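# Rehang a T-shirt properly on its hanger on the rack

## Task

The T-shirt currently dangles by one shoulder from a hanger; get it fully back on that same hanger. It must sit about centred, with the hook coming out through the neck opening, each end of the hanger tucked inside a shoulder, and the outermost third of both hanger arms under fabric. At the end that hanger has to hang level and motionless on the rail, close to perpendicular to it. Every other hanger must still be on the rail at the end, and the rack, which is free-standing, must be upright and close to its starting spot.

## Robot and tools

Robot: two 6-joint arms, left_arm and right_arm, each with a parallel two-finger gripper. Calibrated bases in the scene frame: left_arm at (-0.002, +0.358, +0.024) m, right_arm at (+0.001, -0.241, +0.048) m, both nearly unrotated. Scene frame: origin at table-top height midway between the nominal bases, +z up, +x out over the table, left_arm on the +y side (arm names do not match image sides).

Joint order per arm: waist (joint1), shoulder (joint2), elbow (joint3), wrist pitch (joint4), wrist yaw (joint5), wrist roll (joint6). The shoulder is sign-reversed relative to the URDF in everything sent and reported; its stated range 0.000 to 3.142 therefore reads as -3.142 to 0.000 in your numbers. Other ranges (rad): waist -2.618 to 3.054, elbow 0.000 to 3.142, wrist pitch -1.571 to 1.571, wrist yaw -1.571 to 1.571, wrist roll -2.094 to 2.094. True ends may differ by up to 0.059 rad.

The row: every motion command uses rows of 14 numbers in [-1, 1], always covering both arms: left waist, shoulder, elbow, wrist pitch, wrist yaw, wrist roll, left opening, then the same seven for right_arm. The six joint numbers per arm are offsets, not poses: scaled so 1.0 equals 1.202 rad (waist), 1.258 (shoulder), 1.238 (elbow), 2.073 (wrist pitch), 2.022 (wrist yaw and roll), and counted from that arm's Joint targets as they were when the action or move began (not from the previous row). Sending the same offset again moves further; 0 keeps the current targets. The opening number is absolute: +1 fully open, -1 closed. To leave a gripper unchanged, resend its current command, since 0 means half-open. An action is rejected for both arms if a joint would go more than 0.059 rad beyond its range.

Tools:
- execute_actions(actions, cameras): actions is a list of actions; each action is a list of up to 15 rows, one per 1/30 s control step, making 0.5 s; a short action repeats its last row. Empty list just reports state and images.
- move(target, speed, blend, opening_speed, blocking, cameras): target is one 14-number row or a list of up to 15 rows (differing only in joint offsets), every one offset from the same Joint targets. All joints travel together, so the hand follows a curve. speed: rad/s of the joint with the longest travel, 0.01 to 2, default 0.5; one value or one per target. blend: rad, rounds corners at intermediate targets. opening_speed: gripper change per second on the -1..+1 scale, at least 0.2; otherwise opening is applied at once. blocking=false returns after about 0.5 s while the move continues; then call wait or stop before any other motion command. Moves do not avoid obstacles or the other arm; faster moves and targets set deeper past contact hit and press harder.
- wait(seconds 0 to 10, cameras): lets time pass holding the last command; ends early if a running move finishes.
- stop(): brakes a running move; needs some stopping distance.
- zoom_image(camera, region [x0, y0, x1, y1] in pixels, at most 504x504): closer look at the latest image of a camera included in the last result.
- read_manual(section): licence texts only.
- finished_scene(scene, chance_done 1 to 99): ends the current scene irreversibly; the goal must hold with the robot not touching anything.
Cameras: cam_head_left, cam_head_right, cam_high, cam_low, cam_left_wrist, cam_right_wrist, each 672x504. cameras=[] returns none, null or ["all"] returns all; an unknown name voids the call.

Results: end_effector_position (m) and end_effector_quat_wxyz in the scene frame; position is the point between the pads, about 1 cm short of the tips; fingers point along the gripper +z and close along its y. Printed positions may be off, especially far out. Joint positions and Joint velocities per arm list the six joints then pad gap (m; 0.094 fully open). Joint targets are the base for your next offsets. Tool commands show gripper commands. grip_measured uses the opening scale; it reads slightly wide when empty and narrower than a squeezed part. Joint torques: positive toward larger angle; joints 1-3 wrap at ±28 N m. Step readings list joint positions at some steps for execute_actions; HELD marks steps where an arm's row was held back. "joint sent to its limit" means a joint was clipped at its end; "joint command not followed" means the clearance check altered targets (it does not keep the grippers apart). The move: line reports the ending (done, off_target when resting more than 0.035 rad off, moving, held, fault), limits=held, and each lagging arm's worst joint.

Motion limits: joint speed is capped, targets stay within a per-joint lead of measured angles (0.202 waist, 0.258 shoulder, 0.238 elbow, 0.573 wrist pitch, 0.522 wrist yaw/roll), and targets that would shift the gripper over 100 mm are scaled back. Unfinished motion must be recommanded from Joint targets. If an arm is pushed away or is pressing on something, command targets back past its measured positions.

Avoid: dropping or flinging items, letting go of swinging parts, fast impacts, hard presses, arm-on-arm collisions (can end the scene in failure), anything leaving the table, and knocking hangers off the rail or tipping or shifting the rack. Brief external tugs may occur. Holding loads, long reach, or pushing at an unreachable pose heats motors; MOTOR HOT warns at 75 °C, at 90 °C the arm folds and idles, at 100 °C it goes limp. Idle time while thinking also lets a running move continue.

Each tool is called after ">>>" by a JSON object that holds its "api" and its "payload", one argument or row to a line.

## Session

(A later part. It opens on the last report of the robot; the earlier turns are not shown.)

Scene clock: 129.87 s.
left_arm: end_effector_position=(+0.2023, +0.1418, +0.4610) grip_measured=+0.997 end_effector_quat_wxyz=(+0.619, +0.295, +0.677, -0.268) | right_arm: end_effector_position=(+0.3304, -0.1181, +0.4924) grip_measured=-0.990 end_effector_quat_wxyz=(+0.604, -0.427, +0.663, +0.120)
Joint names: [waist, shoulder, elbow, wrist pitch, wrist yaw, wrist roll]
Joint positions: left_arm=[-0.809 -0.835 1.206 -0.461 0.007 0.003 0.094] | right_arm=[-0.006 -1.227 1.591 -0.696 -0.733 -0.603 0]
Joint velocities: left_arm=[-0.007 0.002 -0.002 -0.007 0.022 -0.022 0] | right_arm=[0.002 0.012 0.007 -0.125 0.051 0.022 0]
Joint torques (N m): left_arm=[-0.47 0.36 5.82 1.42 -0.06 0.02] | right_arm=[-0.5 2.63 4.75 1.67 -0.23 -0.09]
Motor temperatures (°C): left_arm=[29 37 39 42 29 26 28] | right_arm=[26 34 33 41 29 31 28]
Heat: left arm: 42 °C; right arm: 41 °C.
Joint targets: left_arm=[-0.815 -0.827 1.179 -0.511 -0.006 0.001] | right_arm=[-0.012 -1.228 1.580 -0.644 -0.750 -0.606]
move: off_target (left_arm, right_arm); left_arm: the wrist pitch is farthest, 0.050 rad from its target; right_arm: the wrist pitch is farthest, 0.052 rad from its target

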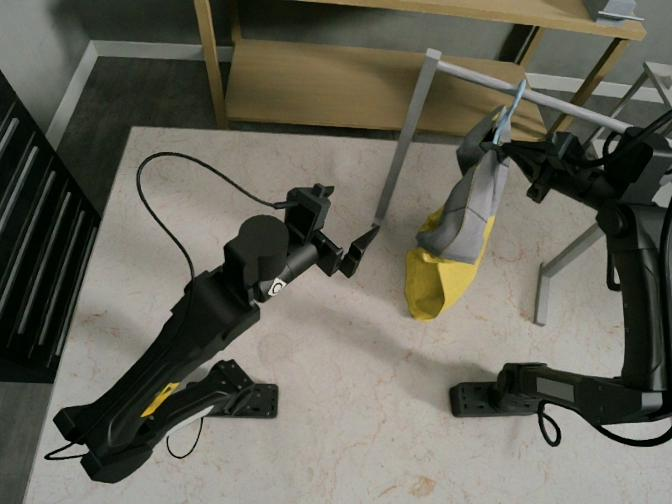

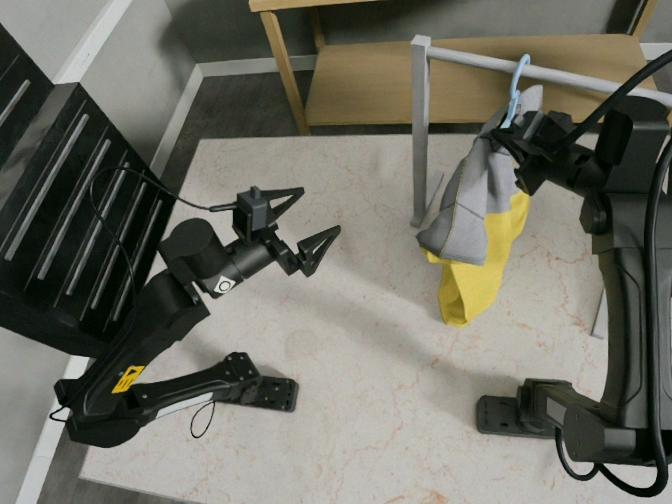

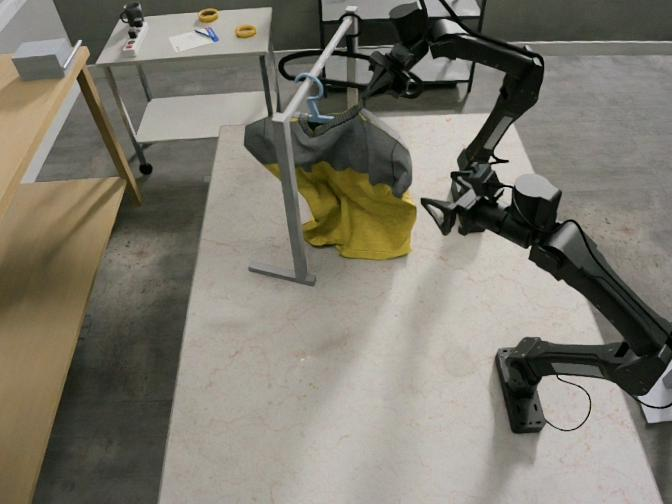

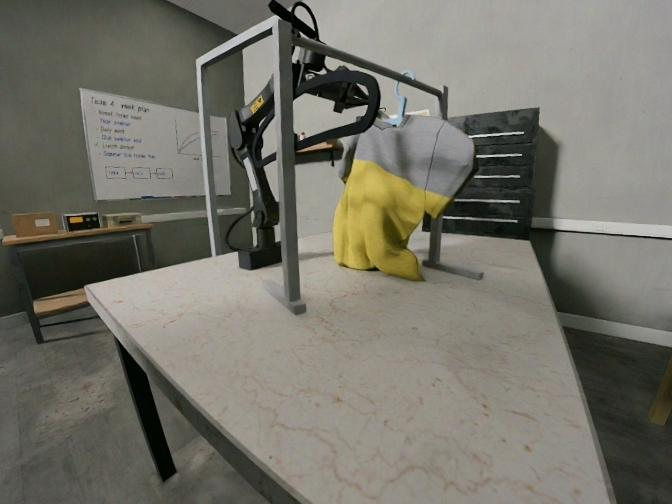

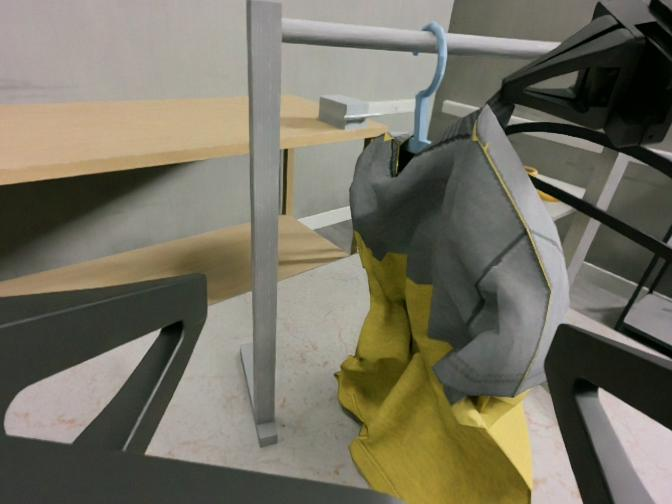

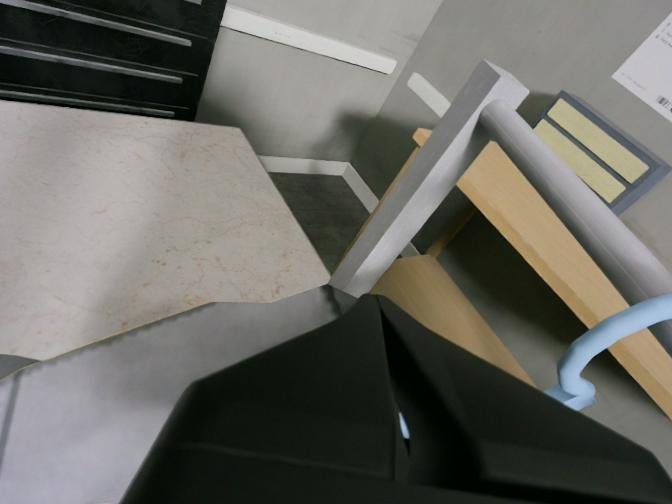

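>>> {"api": "move", "payload": {
  "target": [0,0,0,0,0,0,1,0.005,0.071,-0.152,0.047,0,0,-1],
  "speed": 0.2,
  "cameras": []
}}

>>> {"api": "move", "payload": {
  "target": [0,0,0,0,0,0,1,0,0,0,0,0,0,-0.4],
  "opening_speed": 0.5
}}

>>> {"api": "zoom_image", "payload": {
  "camera": "cam_left_wrist",
  "region": [320, 0, 640, 240]
}}

Scene clock: 131.77 s.
left_arm: end_effector_position=(+0.2023, +0.1418, +0.4610) grip_measured=+0.997 end_effector_quat_wxyz=(+0.619, +0.295, +0.677, -0.268) | right_arm: end_effector_position=(+0.3285, -0.1181, +0.4567) grip_measured=-0.990 end_effector_quat_wxyz=(+0.598, -0.426, +0.668, +0.123)
Joint names: [waist, shoulder, elbow, wrist pitch, wrist yaw, wrist roll]
Joint positions: left_arm=[-0.809 -0.835 1.206 -0.461 0.007 0.003 0.094] | right_arm=[-0.006 -1.161 1.405 -0.594 -0.733 -0.603 0]
Joint velocities: left_arm=[-0.012 0.002 -0.002 -0.022 -0.022 -0.095 0] | right_arm=[-0.002 -0.007 0.012 -0.022 -0.022 -0.051 0.001]
Joint torques (N m): left_arm=[-0.54 0.39 5.74 1.44 -0.11 -0.06] | right_arm=[-0.01 4.51 4.89 1.61 -0.24 -0.09]
Motor temperatures (°C): left_arm=[29 37 38 42 29 26 28] | right_arm=[26 34 33 41 29 31 28]
Heat: left arm: 42 °C; right arm: 41 °C.
Joint targets: left_arm=[-0.815 -0.827 1.179 -0.511 -0.006 0.001] | right_arm=[-0.006 -1.139 1.392 -0.547 -0.750 -0.606]
move: off_target (left_arm, right_arm); left_arm: the wrist pitch is farthest, 0.050 rad from its target; right_arm: the wrist pitch is farthest, 0.048 rad from its target
No camera images: "cameras" was empty.

Scene clock: 133.17 s.
left_arm: end_effector_position=(+0.2023, +0.1418, +0.4610) grip_measured=+0.997 end_effector_quat_wxyz=(+0.619, +0.295, +0.677, -0.268) | right_arm: end_effector_position=(+0.3290, -0.1181, +0.4579) grip_measured=-0.402 end_effector_quat_wxyz=(+0.600, -0.426, +0.666, +0.122)
Joint names: [waist, shoulder, elbow, wrist pitch, wrist yaw, wrist roll]
Joint positions: left_arm=[-0.809 -0.835 1.206 -0.461 0.007 0.003 0.094] | right_arm=[-0.006 -1.161 1.405 -0.588 -0.733 -0.603 0.028]
Joint velocities: left_arm=[-0.002 0.007 -0.007 0.022 0.007 -0.051 0.001] | right_arm=[0.012 -0.027 -0.007 -0.066 0.037 -0.007 0]
Joint torques (N m): left_arm=[-0.39 0.64 5.71 1.5 -0.14 -0.07] | right_arm=[-0.03 4.49 4.89 1.57 -0.23 -0.1]
Motor temperatures (°C): left_arm=[29 37 38 42 29 26 28] | right_arm=[26 34 33 41 29 31 28]
Heat: left arm: 42 °C; right arm: 41 °C.
Joint targets: left_arm=[-0.815 -0.827 1.179 -0.511 -0.006 0.001] | right_arm=[-0.006 -1.139 1.392 -0.547 -0.750 -0.606]
move: off_target (left_arm, right_arm); left_arm: the wrist pitch is farthest, 0.050 rad from its target; right_arm: the wrist pitch is farthest, 0.041 rad from its target

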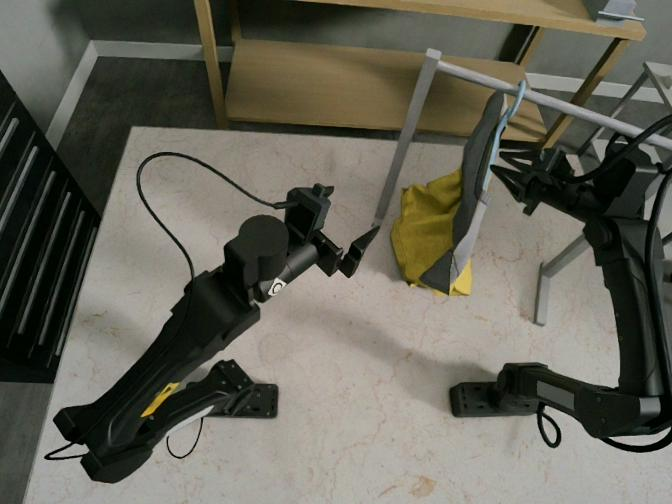

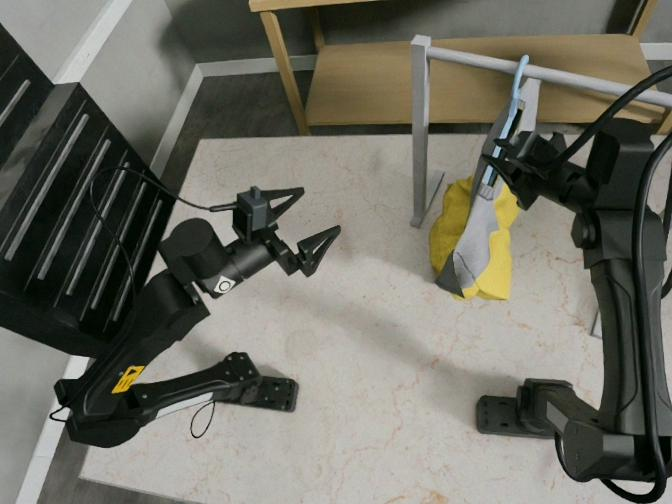

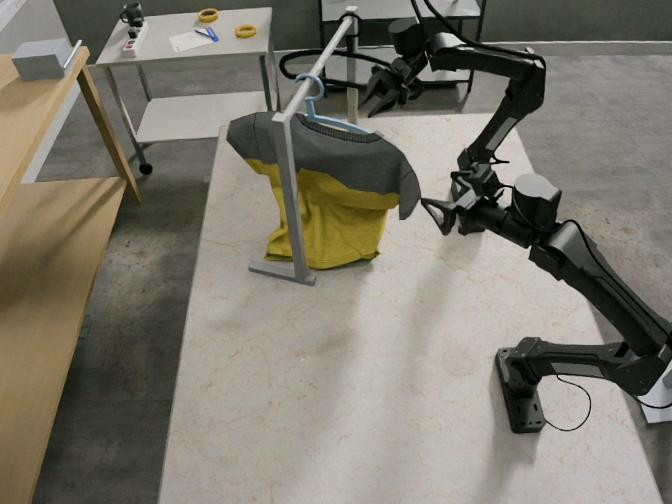

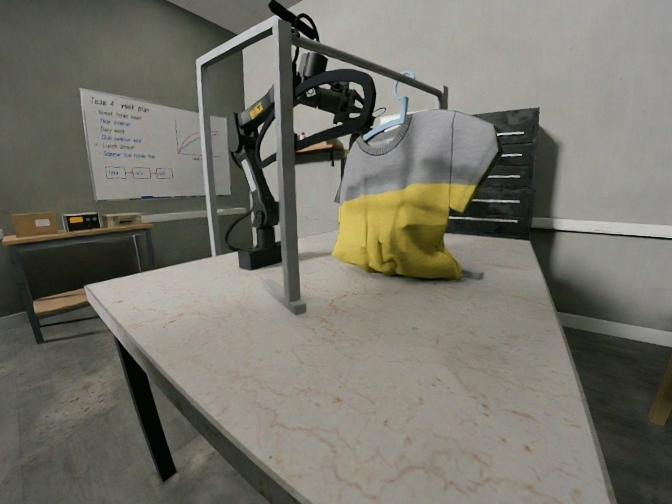

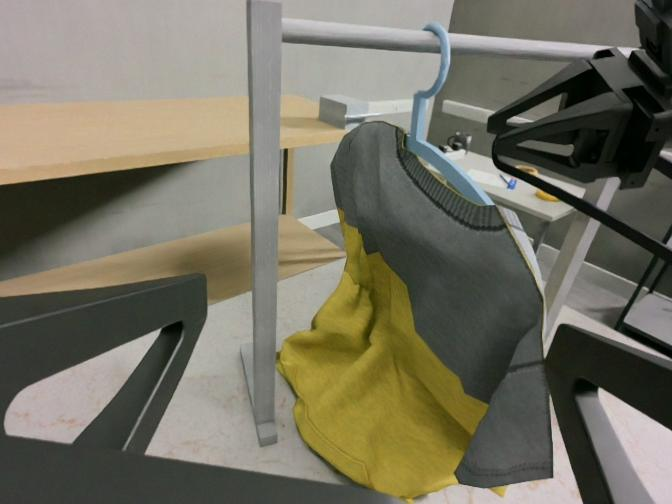

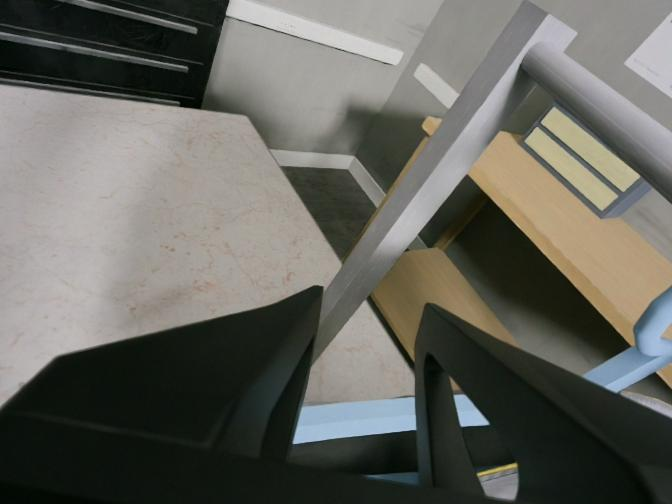

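Scaled by 1.575 from the camera's 672x504 image, which has a finer 960x720 frame.

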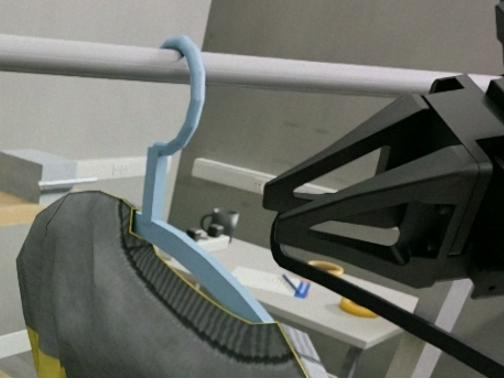

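>>> {"api": "move", "payload": {
  "target": [0,0,0,0,0,0,1,-0.2,0.155,0.092,-0.149,0,0.3,-0.4],
  "speed": 0.3
}}

Scene clock: 136.27 s.
left_arm: end_effector_position=(+0.2023, +0.1418, +0.4610) grip_measured=+0.997 end_effector_quat_wxyz=(+0.619, +0.295, +0.677, -0.268) | right_arm: end_effector_position=(+0.2637, -0.1778, +0.4934) grip_measured=-0.402 end_effector_quat_wxyz=(+0.579, -0.126, +0.773, +0.225)
Joint names: [waist, shoulder, elbow, wrist pitch, wrist yaw, wrist roll]
Joint positions: left_arm=[-0.809 -0.835 1.206 -0.461 0.007 0.003 0.094] | right_arm=[-0.24 -0.95 1.472 -0.834 -0.734 -0.005 0.028]
Joint velocities: left_arm=[0.007 -0.002 -0.012 -0.037 0.007 -0.022 -0.001] | right_arm=[-0.017 -0.012 -0.002 -0.051 0.037 -0.022 -0.001]
Joint torques (N m): left_arm=[-0.58 0.47 5.87 1.45 -0.07 -0.03] | right_arm=[-0.5 0.23 7.43 1.02 -0.21 0.07]
Motor temperatures (°C): left_arm=[29 37 38 42 29 26 28] | right_arm=[26 34 34 41 29 31 28]
Heat: left arm: 42 °C; right arm: 41 °C.
Joint targets: left_arm=[-0.815 -0.827 1.179 -0.511 -0.006 0.001] | right_arm=[-0.246 -0.944 1.505 -0.856 -0.750 0.001]
move: off_target (left_arm); left_arm: the wrist pitch is farthest, 0.050 rad from its target

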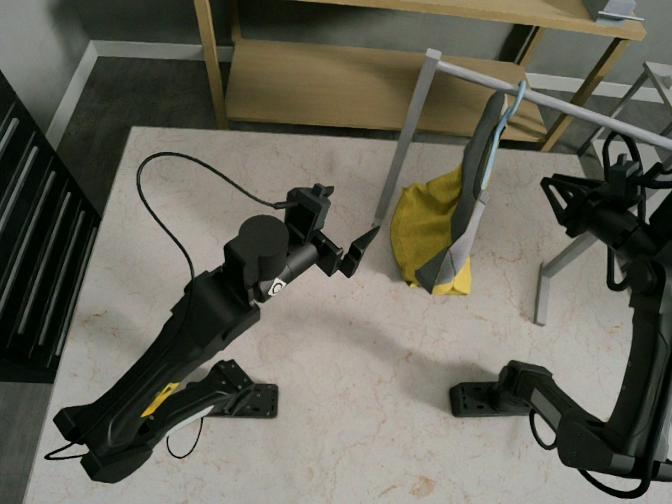

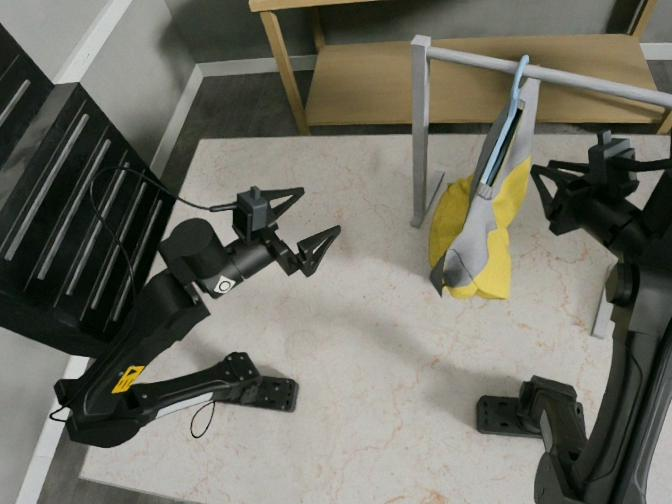

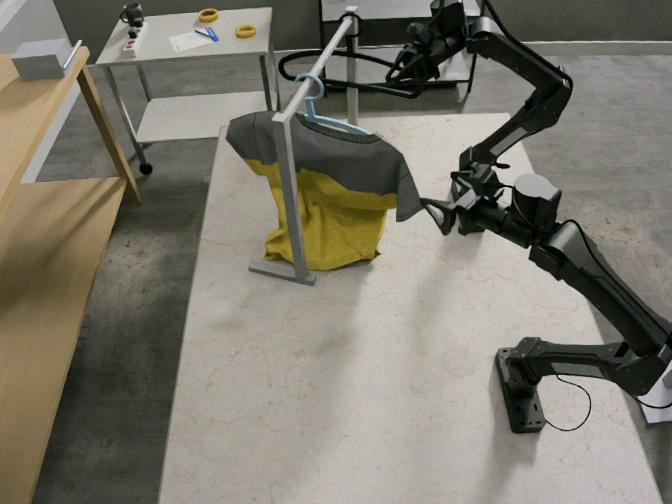

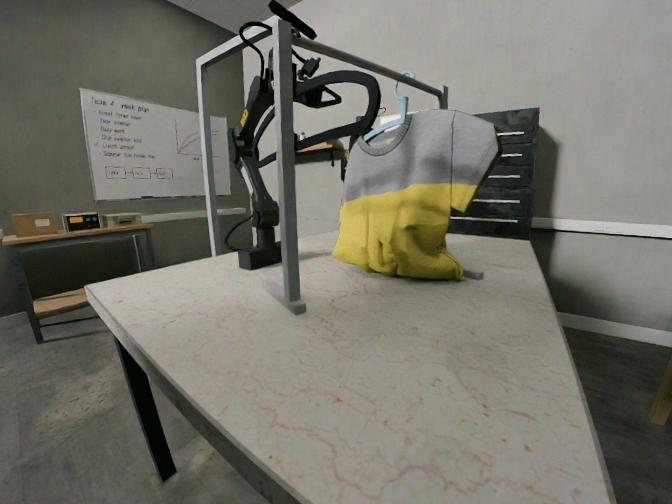

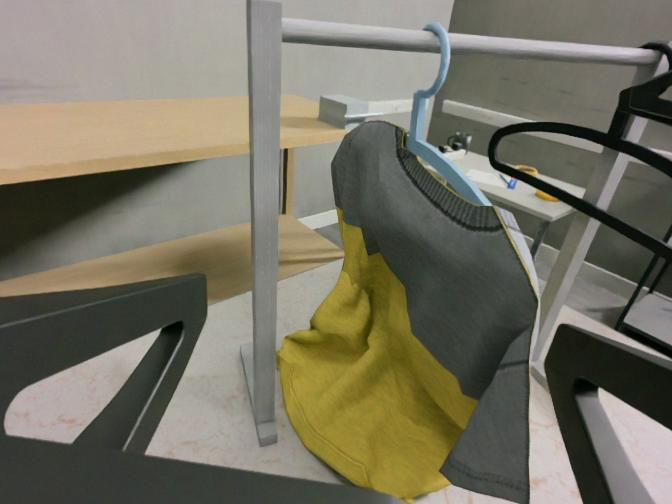

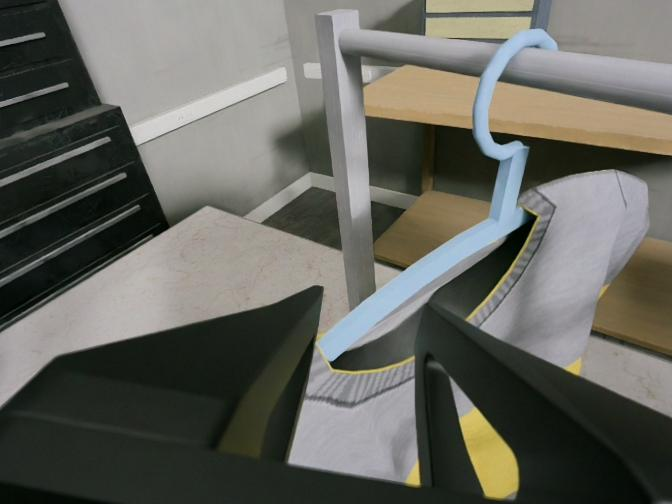

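>>> {"api": "move", "payload": {
  "target": [0,0,0,0,0,0,1,0.355,-0.339,0.368,-0.272,0.371,0.321,-0.5],
  "speed": 0.4
}}

Scene clock: 140.50 s.
left_arm: end_effector_position=(+0.2023, +0.1418, +0.4610) grip_measured=+0.997 end_effector_quat_wxyz=(+0.619, +0.295, +0.677, -0.268) | right_arm: end_effector_position=(+0.3027, -0.1796, +0.4197) grip_measured=-0.498 end_effector_quat_wxyz=(+0.322, +0.210, +0.911, +0.150)
Joint names: [waist, shoulder, elbow, wrist pitch, wrist yaw, wrist roll]
Joint positions: left_arm=[-0.809 -0.835 1.206 -0.461 0.007 0.003 0.094] | right_arm=[0.176 -1.367 1.924 -1.401 -0.013 0.646 0.024]
Joint velocities: left_arm=[-0.002 -0.017 0.002 -0.007 0.037 0.022 -0.001] | right_arm=[-0.002 0.027 -0.017 0.022 -0.081 0.037 0.001]
Joint torques (N m): left_arm=[-0.44 0.46 5.76 1.46 -0.11 -0.04] | right_arm=[0.32 2.78 7.41 0.84 0.08 0.05]
Motor temperatures (°C): left_arm=[29 37 38 41 29 26 28] | right_arm=[26 34 34 40 29 31 28]
Heat: left arm: 41 °C; right arm: 40 °C.
Joint targets: left_arm=[-0.815 -0.827 1.179 -0.511 -0.006 0.001] | right_arm=[0.180 -1.370 1.961 -1.420 0.000 0.650]
move: off_target (left_arm, right_arm); left_arm: the wrist pitch is farthest, 0.050 rad from its target; right_arm: the elbow is farthest, 0.037 rad from its target

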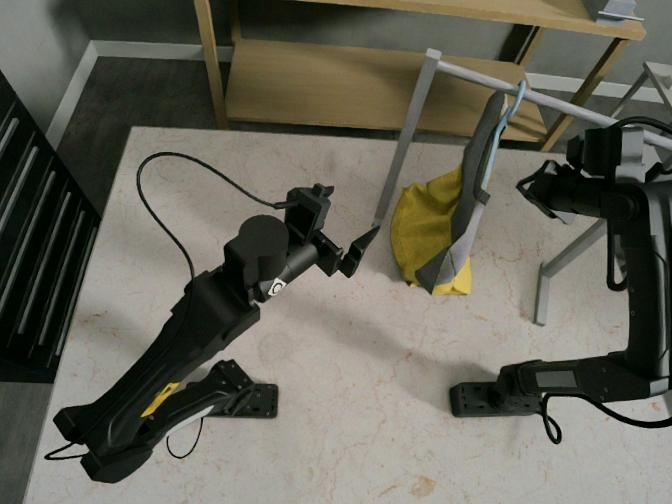

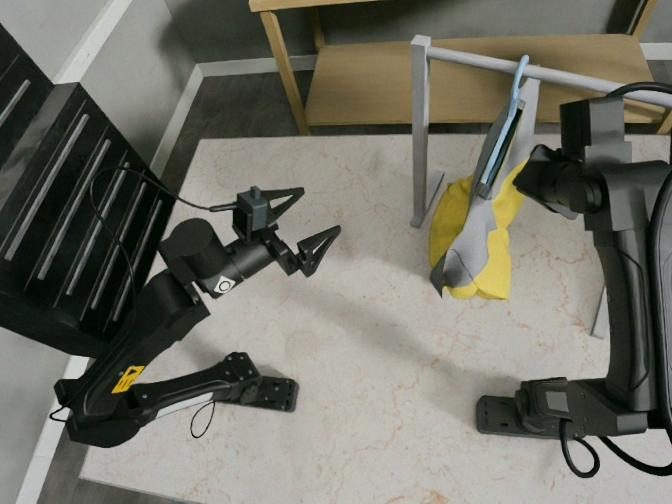

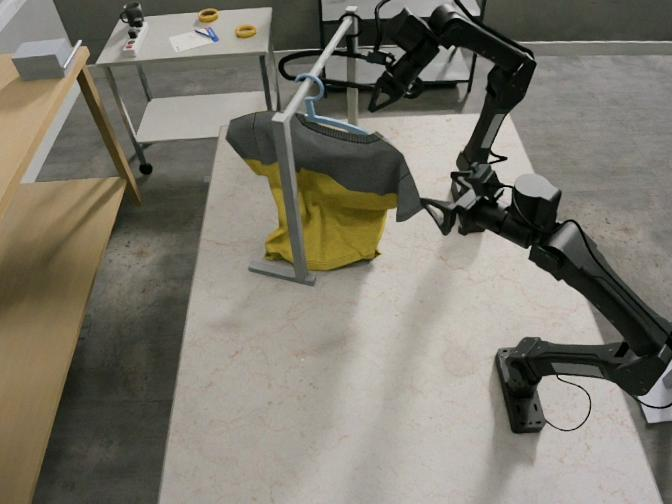

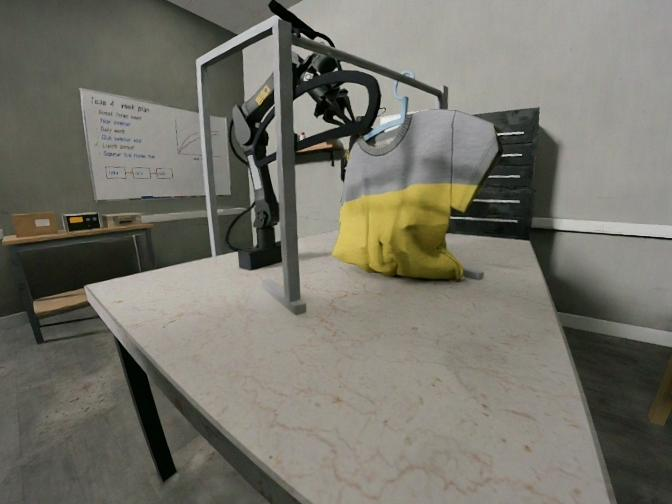

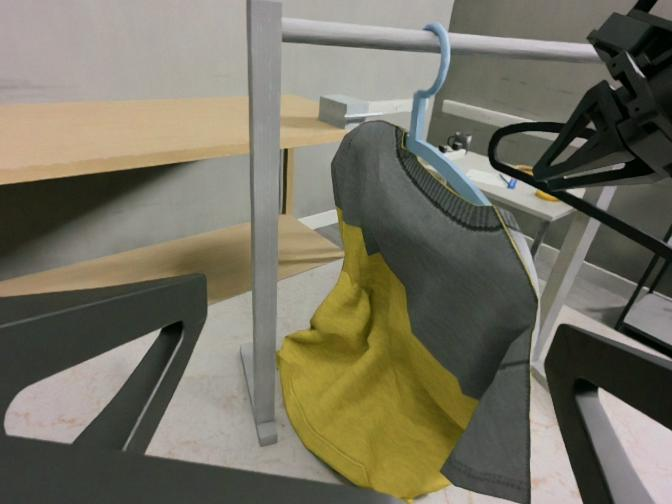

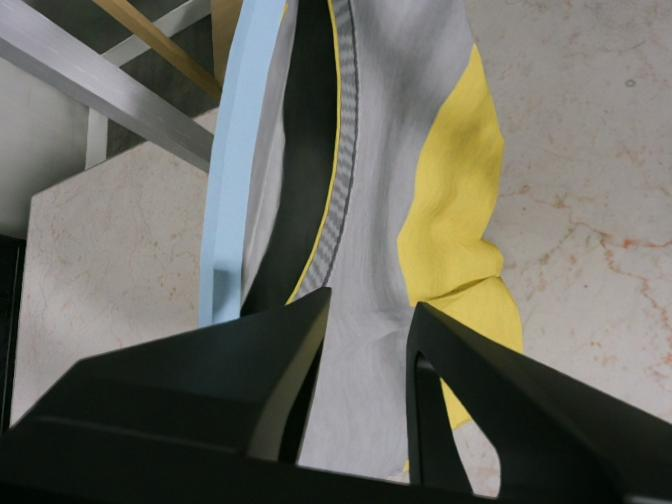

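>>> {"api": "move", "payload": {
  "target": [0,0,0,0,0,0,1,0.015,-0.065,0.103,-0.022,0,0,-0.5],
  "speed": 0.3,
  "cameras": ["cam_right_wrist"]
}}

Scene clock: 142.27 s.
left_arm: end_effector_position=(+0.2022, +0.1419, +0.4606) grip_measured=+0.997 end_effector_quat_wxyz=(+0.618, +0.296, +0.677, -0.268) | right_arm: end_effector_position=(+0.3138, -0.1723, +0.4334) grip_measured=-0.498 end_effector_quat_wxyz=(+0.324, +0.203, +0.911, +0.153)
Joint names: [waist, shoulder, elbow, wrist pitch, wrist yaw, wrist roll]
Joint positions: left_arm=[-0.809 -0.835 1.206 -0.463 0.007 0.003 0.094] | right_arm=[0.193 -1.447 2.055 -1.446 -0.012 0.647 0.024]
Joint velocities: left_arm=[-0.002 -0.007 -0.002 -0.007 -0.007 -0.022 0] | right_arm=[-0.017 0.007 0.017 -0.007 0.037 0.037 0]
Joint torques (N m): left_arm=[-0.39 0.5 5.86 1.45 -0.13 -0.04] | right_arm=[0.44 3.14 6.91 0.87 0.08 0.03]
Motor temperatures (°C): left_arm=[29 36 38 41 29 26 28] | right_arm=[26 34 34 40 29 31 28]
Heat: left arm: 41 °C; right arm: 40 °C.
Joint targets: left_arm=[-0.815 -0.827 1.179 -0.511 -0.006 0.001] | right_arm=[0.198 -1.452 2.089 -1.465 0.000 0.650]
move: off_target (left_arm); left_arm: the wrist pitch is farthest, 0.048 rad from its target
Images, in order (width x height): cam_right_wrist 672x504.

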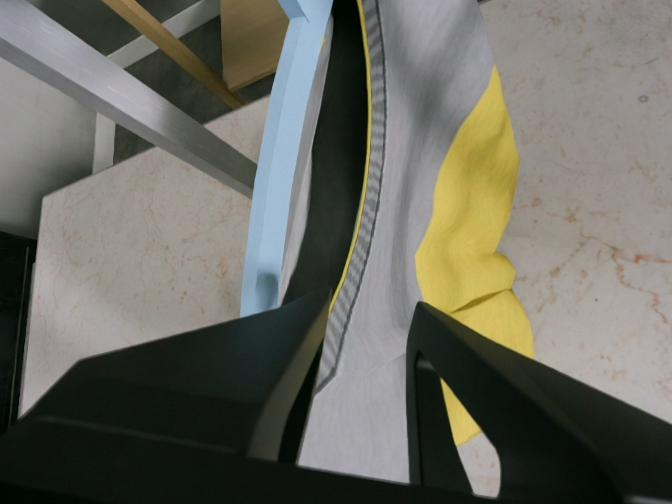

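>>> {"api": "move", "payload": {
  "target": [0,0,0,0,0,0,1,0.003,-0.010,-0.149,0.095,0,0,-0.5],
  "speed": 0.2,
  "cameras": ["cam_right_wrist","cam_left_wrist","cam_low"]
}}

Scene clock: 144.33 s.
left_arm: end_effector_position=(+0.2022, +0.1419, +0.4606) grip_measured=+0.997 end_effector_quat_wxyz=(+0.618, +0.296, +0.677, -0.268) | right_arm: end_effector_position=(+0.3401, -0.1656, +0.4032) grip_measured=-0.498 end_effector_quat_wxyz=(+0.316, +0.202, +0.915, +0.150)
Joint names: [waist, shoulder, elbow, wrist pitch, wrist yaw, wrist roll]
Joint positions: left_arm=[-0.809 -0.835 1.206 -0.463 0.007 0.003 0.094] | right_arm=[0.196 -1.46 1.916 -1.311 -0.012 0.647 0.024]
Joint velocities: left_arm=[-0.012 0.017 -0.022 -0.022 -0.007 -0.051 0] | right_arm=[-0.007 0.007 -0.002 0.051 0.022 0.007 -0.001]
Joint torques (N m): left_arm=[-0.49 0.39 5.81 1.46 -0.09 -0.04] | right_arm=[0.44 3.97 4.22 1.39 0.09 0.03]
Motor temperatures (°C): left_arm=[29 36 38 41 29 26 28] | right_arm=[26 34 34 40 29 31 28]
Heat: left arm: 41 °C; right arm: 40 °C.
Joint targets: left_arm=[-0.815 -0.827 1.179 -0.511 -0.006 0.001] | right_arm=[0.202 -1.464 1.904 -1.268 0.000 0.650]
move: off_target (left_arm, right_arm); left_arm: the wrist pitch is farthest, 0.048 rad from its target; right_arm: the wrist pitch is farthest, 0.043 rad from its target
Images, in order (width x height): cam_low 672x504, cam_left_wrist 672x504, cam_right_wrist 672x504.

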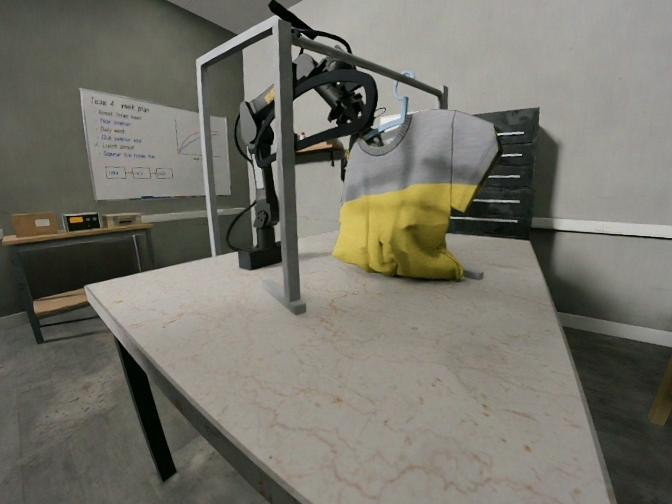

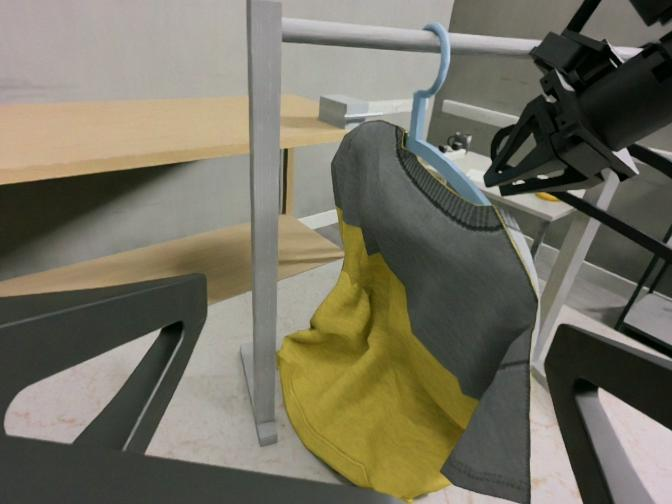

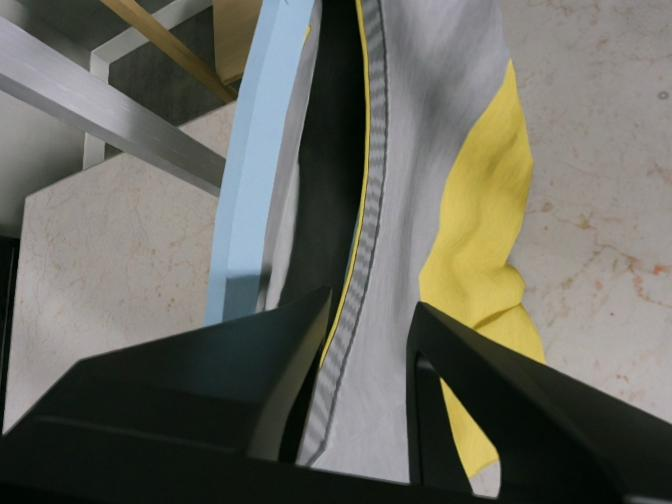

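>>> {"api": "move", "payload": {
  "target": [0,0,0,0,0,0,1,0.004,-0.03,-0.036,0.04,0,0,-0.5],
  "speed": 0.2,
  "cameras": ["cam_right_wrist","cam_left_wrist","cam_head_left"]
}}

Scene clock: 145.60 s.
left_arm: end_effector_position=(+0.2022, +0.1419, +0.4606) grip_measured=+0.997 end_effector_quat_wxyz=(+0.618, +0.296, +0.677, -0.268) | right_arm: end_effector_position=(+0.3622, -0.1590, +0.3870) grip_measured=-0.498 end_effector_quat_wxyz=(+0.315, +0.199, +0.915, +0.151)
Joint names: [waist, shoulder, elbow, wrist pitch, wrist yaw, wrist roll]
Joint positions: left_arm=[-0.809 -0.835 1.206 -0.463 0.007 0.003 0.094] | right_arm=[0.201 -1.499 1.871 -1.228 -0.012 0.647 0.024]
Joint velocities: left_arm=[0.007 0.002 0.002 0.022 0.022 0.037 0] | right_arm=[-0.007 0.002 -0.022 -0.007 0.066 0.051 0]
Joint torques (N m): left_arm=[-0.34 0.38 5.74 1.52 -0.09 -0.07] | right_arm=[0.43 4.82 4.55 1.4 0.08 0.04]
Motor temperatures (°C): left_arm=[29 36 38 41 29 26 28] | right_arm=[26 34 34 40 29 31 28]
Heat: left arm: 41 °C; right arm: 40 °C.
Joint targets: left_arm=[-0.815 -0.827 1.179 -0.511 -0.006 0.001] | right_arm=[0.207 -1.502 1.860 -1.186 0.000 0.650]
move: off_target (left_arm, right_arm); left_arm: the wrist pitch is farthest, 0.048 rad from its target; right_arm: the wrist pitch is farthest, 0.043 rad from its target
Images, in order (width x height): cam_head_left 672x504, cam_left_wrist 672x504, cam_right_wrist 672x504.

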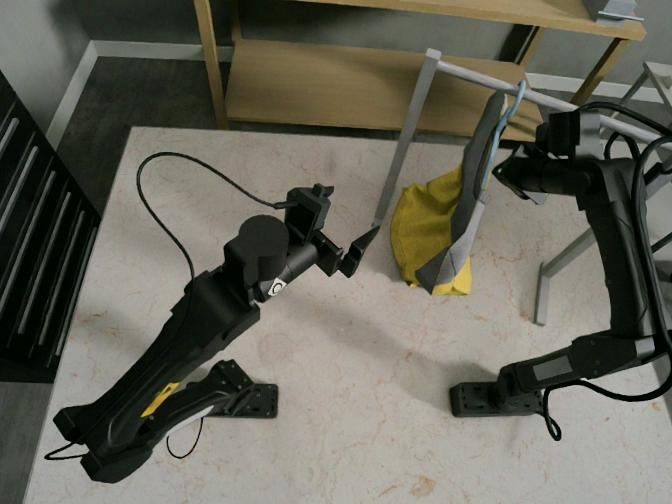

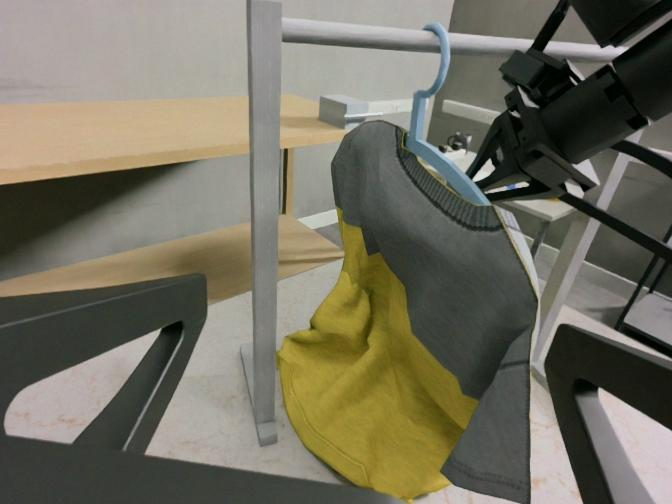

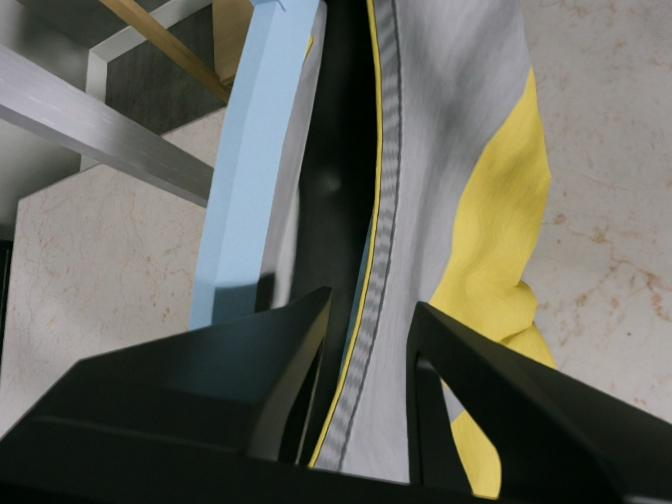

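>>> {"api": "move", "payload": {
  "target": [0,0,0,0,0,0,1,0,-0.006,-0.035,0.025,0,0,-0.5],
  "speed": 0.15,
  "cameras": ["cam_right_wrist"]
}}

>>> {"api": "move", "payload": {
  "target": [0,0,0,0,0,0,1,0,0,0,0,0,0,-1],
  "opening_speed": 0.6,
  "cameras": ["cam_right_wrist","cam_left_wrist"]
}}

Scene clock: 146.93 s.
left_arm: end_effector_position=(+0.2022, +0.1419, +0.4606) grip_measured=+0.997 end_effector_quat_wxyz=(+0.618, +0.296, +0.677, -0.268) | right_arm: end_effector_position=(+0.3705, -0.1572, +0.3790) grip_measured=-0.498 end_effector_quat_wxyz=(+0.319, +0.199, +0.914, +0.152)
Joint names: [waist, shoulder, elbow, wrist pitch, wrist yaw, wrist roll]
Joint positions: left_arm=[-0.809 -0.835 1.206 -0.463 0.007 0.003 0.094] | right_arm=[0.201 -1.503 1.83 -1.176 -0.012 0.647 0.024]
Joint velocities: left_arm=[-0.027 0.012 0.012 -0.037 0.007 0.037 0] | right_arm=[0.002 -0.002 0.002 -0.022 0.037 -0.007 0.001]
Joint torques (N m): left_arm=[-0.31 0.29 5.71 1.5 -0.13 -0.04] | right_arm=[0.43 4.66 4.52 1.39 0.08 0.04]
Motor temperatures (°C): left_arm=[29 36 38 41 29 26 28] | right_arm=[26 34 34 40 29 31 28]
Heat: left arm: 41 °C; right arm: 40 °C.
Joint targets: left_arm=[-0.815 -0.827 1.179 -0.511 -0.006 0.001] | right_arm=[0.207 -1.510 1.817 -1.134 0.000 0.650]
move: off_target (left_arm, right_arm); left_arm: the wrist pitch is farthest, 0.048 rad from its target; right_arm: the wrist pitch is farthest, 0.042 rad from its target
Images, in order (width x height): cam_right_wrist 672x504.

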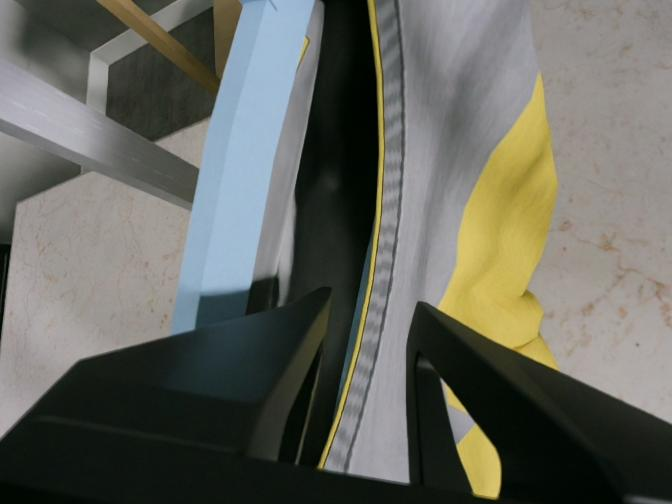

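Scene clock: 147.97 s.
left_arm: end_effector_position=(+0.2022, +0.1419, +0.4606) grip_measured=+0.997 end_effector_quat_wxyz=(+0.618, +0.296, +0.677, -0.268) | right_arm: end_effector_position=(+0.3708, -0.1571, +0.3792) grip_measured=-0.990 end_effector_quat_wxyz=(+0.319, +0.199, +0.914, +0.153)
Joint names: [waist, shoulder, elbow, wrist pitch, wrist yaw, wrist roll]
Joint positions: left_arm=[-0.809 -0.835 1.206 -0.463 0.007 0.003 0.094] | right_arm=[0.201 -1.503 1.83 -1.174 -0.012 0.647 0]
Joint velocities: left_arm=[0.002 -0.002 -0.017 -0.037 0.007 0.081 0] | right_arm=[-0.027 -0.022 0.002 -0.081 -0.066 -0.022 -0.001]
Joint torques (N m): left_arm=[-0.43 0.5 5.56 1.46 -0.09 -0.05] | right_arm=[0.44 4.66 4.53 1.4 0.08 0.04]
Motor temperatures (°C): left_arm=[29 36 38 41 29 26 28] | right_arm=[26 34 34 40 29 31 28]
Heat: left arm: 41 °C; right arm: 40 °C.
Joint targets: left_arm=[-0.815 -0.827 1.179 -0.511 -0.006 0.001] | right_arm=[0.207 -1.510 1.817 -1.134 0.000 0.650]
move: off_target (left_arm, right_arm); left_arm: the wrist pitch is farthest, 0.048 rad from its target; right_arm: the wrist pitch is farthest, 0.040 rad from its target
Images, in order (width x height): cam_left_wrist 672x504, cam_right_wrist 672x504.

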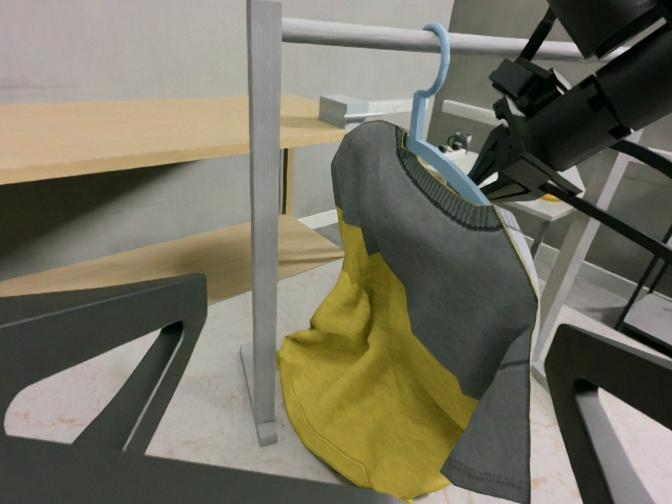

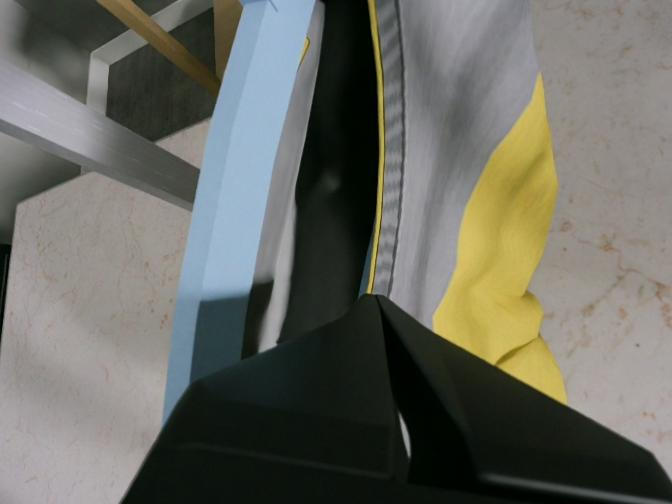

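>>> {"api": "move", "payload": {
  "target": [0,0,0,0,0,0,1,-0.004,-0.055,0.12,-0.038,0,0,-1],
  "speed": 0.2,
  "cameras": ["cam_right_wrist","cam_left_wrist","cam_low"]
}}

Scene clock: 149.47 s.
left_arm: end_effector_position=(+0.2022, +0.1419, +0.4606) grip_measured=+0.997 end_effector_quat_wxyz=(+0.618, +0.296, +0.677, -0.268) | right_arm: end_effector_position=(+0.3863, -0.1538, +0.3883) grip_measured=-0.990 end_effector_quat_wxyz=(+0.324, +0.199, +0.912, +0.155)
Joint names: [waist, shoulder, elbow, wrist pitch, wrist yaw, wrist roll]
Joint positions: left_arm=[-0.809 -0.835 1.206 -0.463 0.007 0.003 0.094] | right_arm=[0.201 -1.57 1.928 -1.193 -0.012 0.647 0]
Joint velocities: left_arm=[0.007 0.007 0.002 -0.007 0.037 -0.037 0] | right_arm=[-0.007 -0.012 -0.002 -0.022 0.007 -0.037 0]
Joint torques (N m): left_arm=[-0.4 0.38 5.72 1.44 -0.07 -0.07] | right_arm=[0.05 5.12 8.1 0.87 0.08 0.04]
Motor temperatures (°C): left_arm=[29 36 38 41 29 26 28] | right_arm=[26 34 34 40 29 31 28]
Heat: left arm: 41 °C; right arm: 40 °C.
Joint targets: left_arm=[-0.815 -0.827 1.179 -0.511 -0.006 0.001] | right_arm=[0.202 -1.579 1.965 -1.212 0.000 0.650]
move: off_target (left_arm, right_arm); left_arm: the wrist pitch is farthest, 0.048 rad from its target; right_arm: the elbow is farthest, 0.038 rad from its target
Images, in order (width x height): cam_low 672x504, cam_left_wrist 672x504, cam_right_wrist 672x504.

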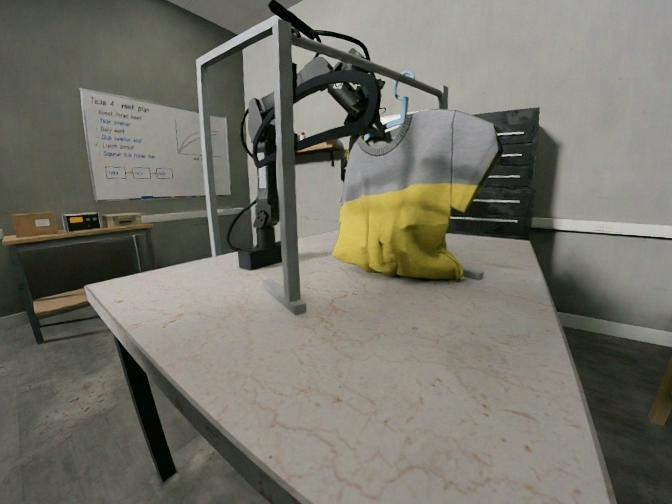

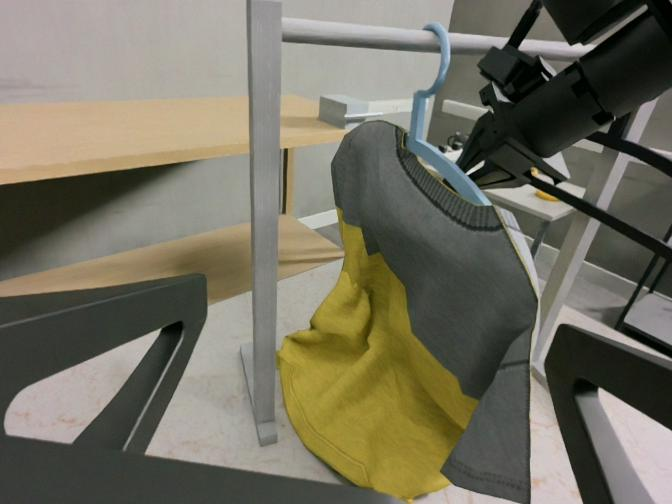

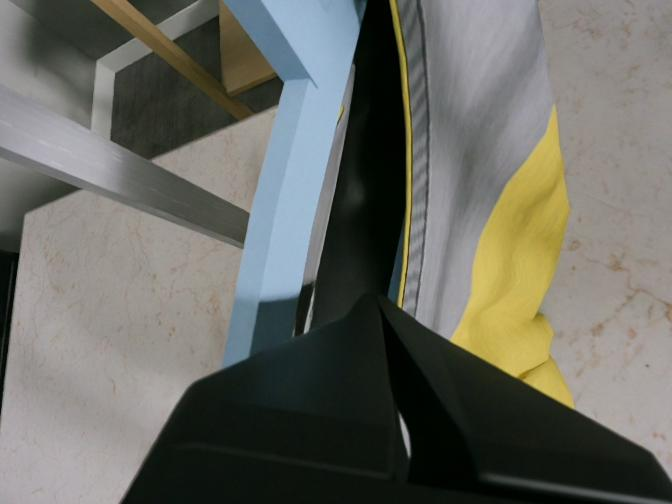

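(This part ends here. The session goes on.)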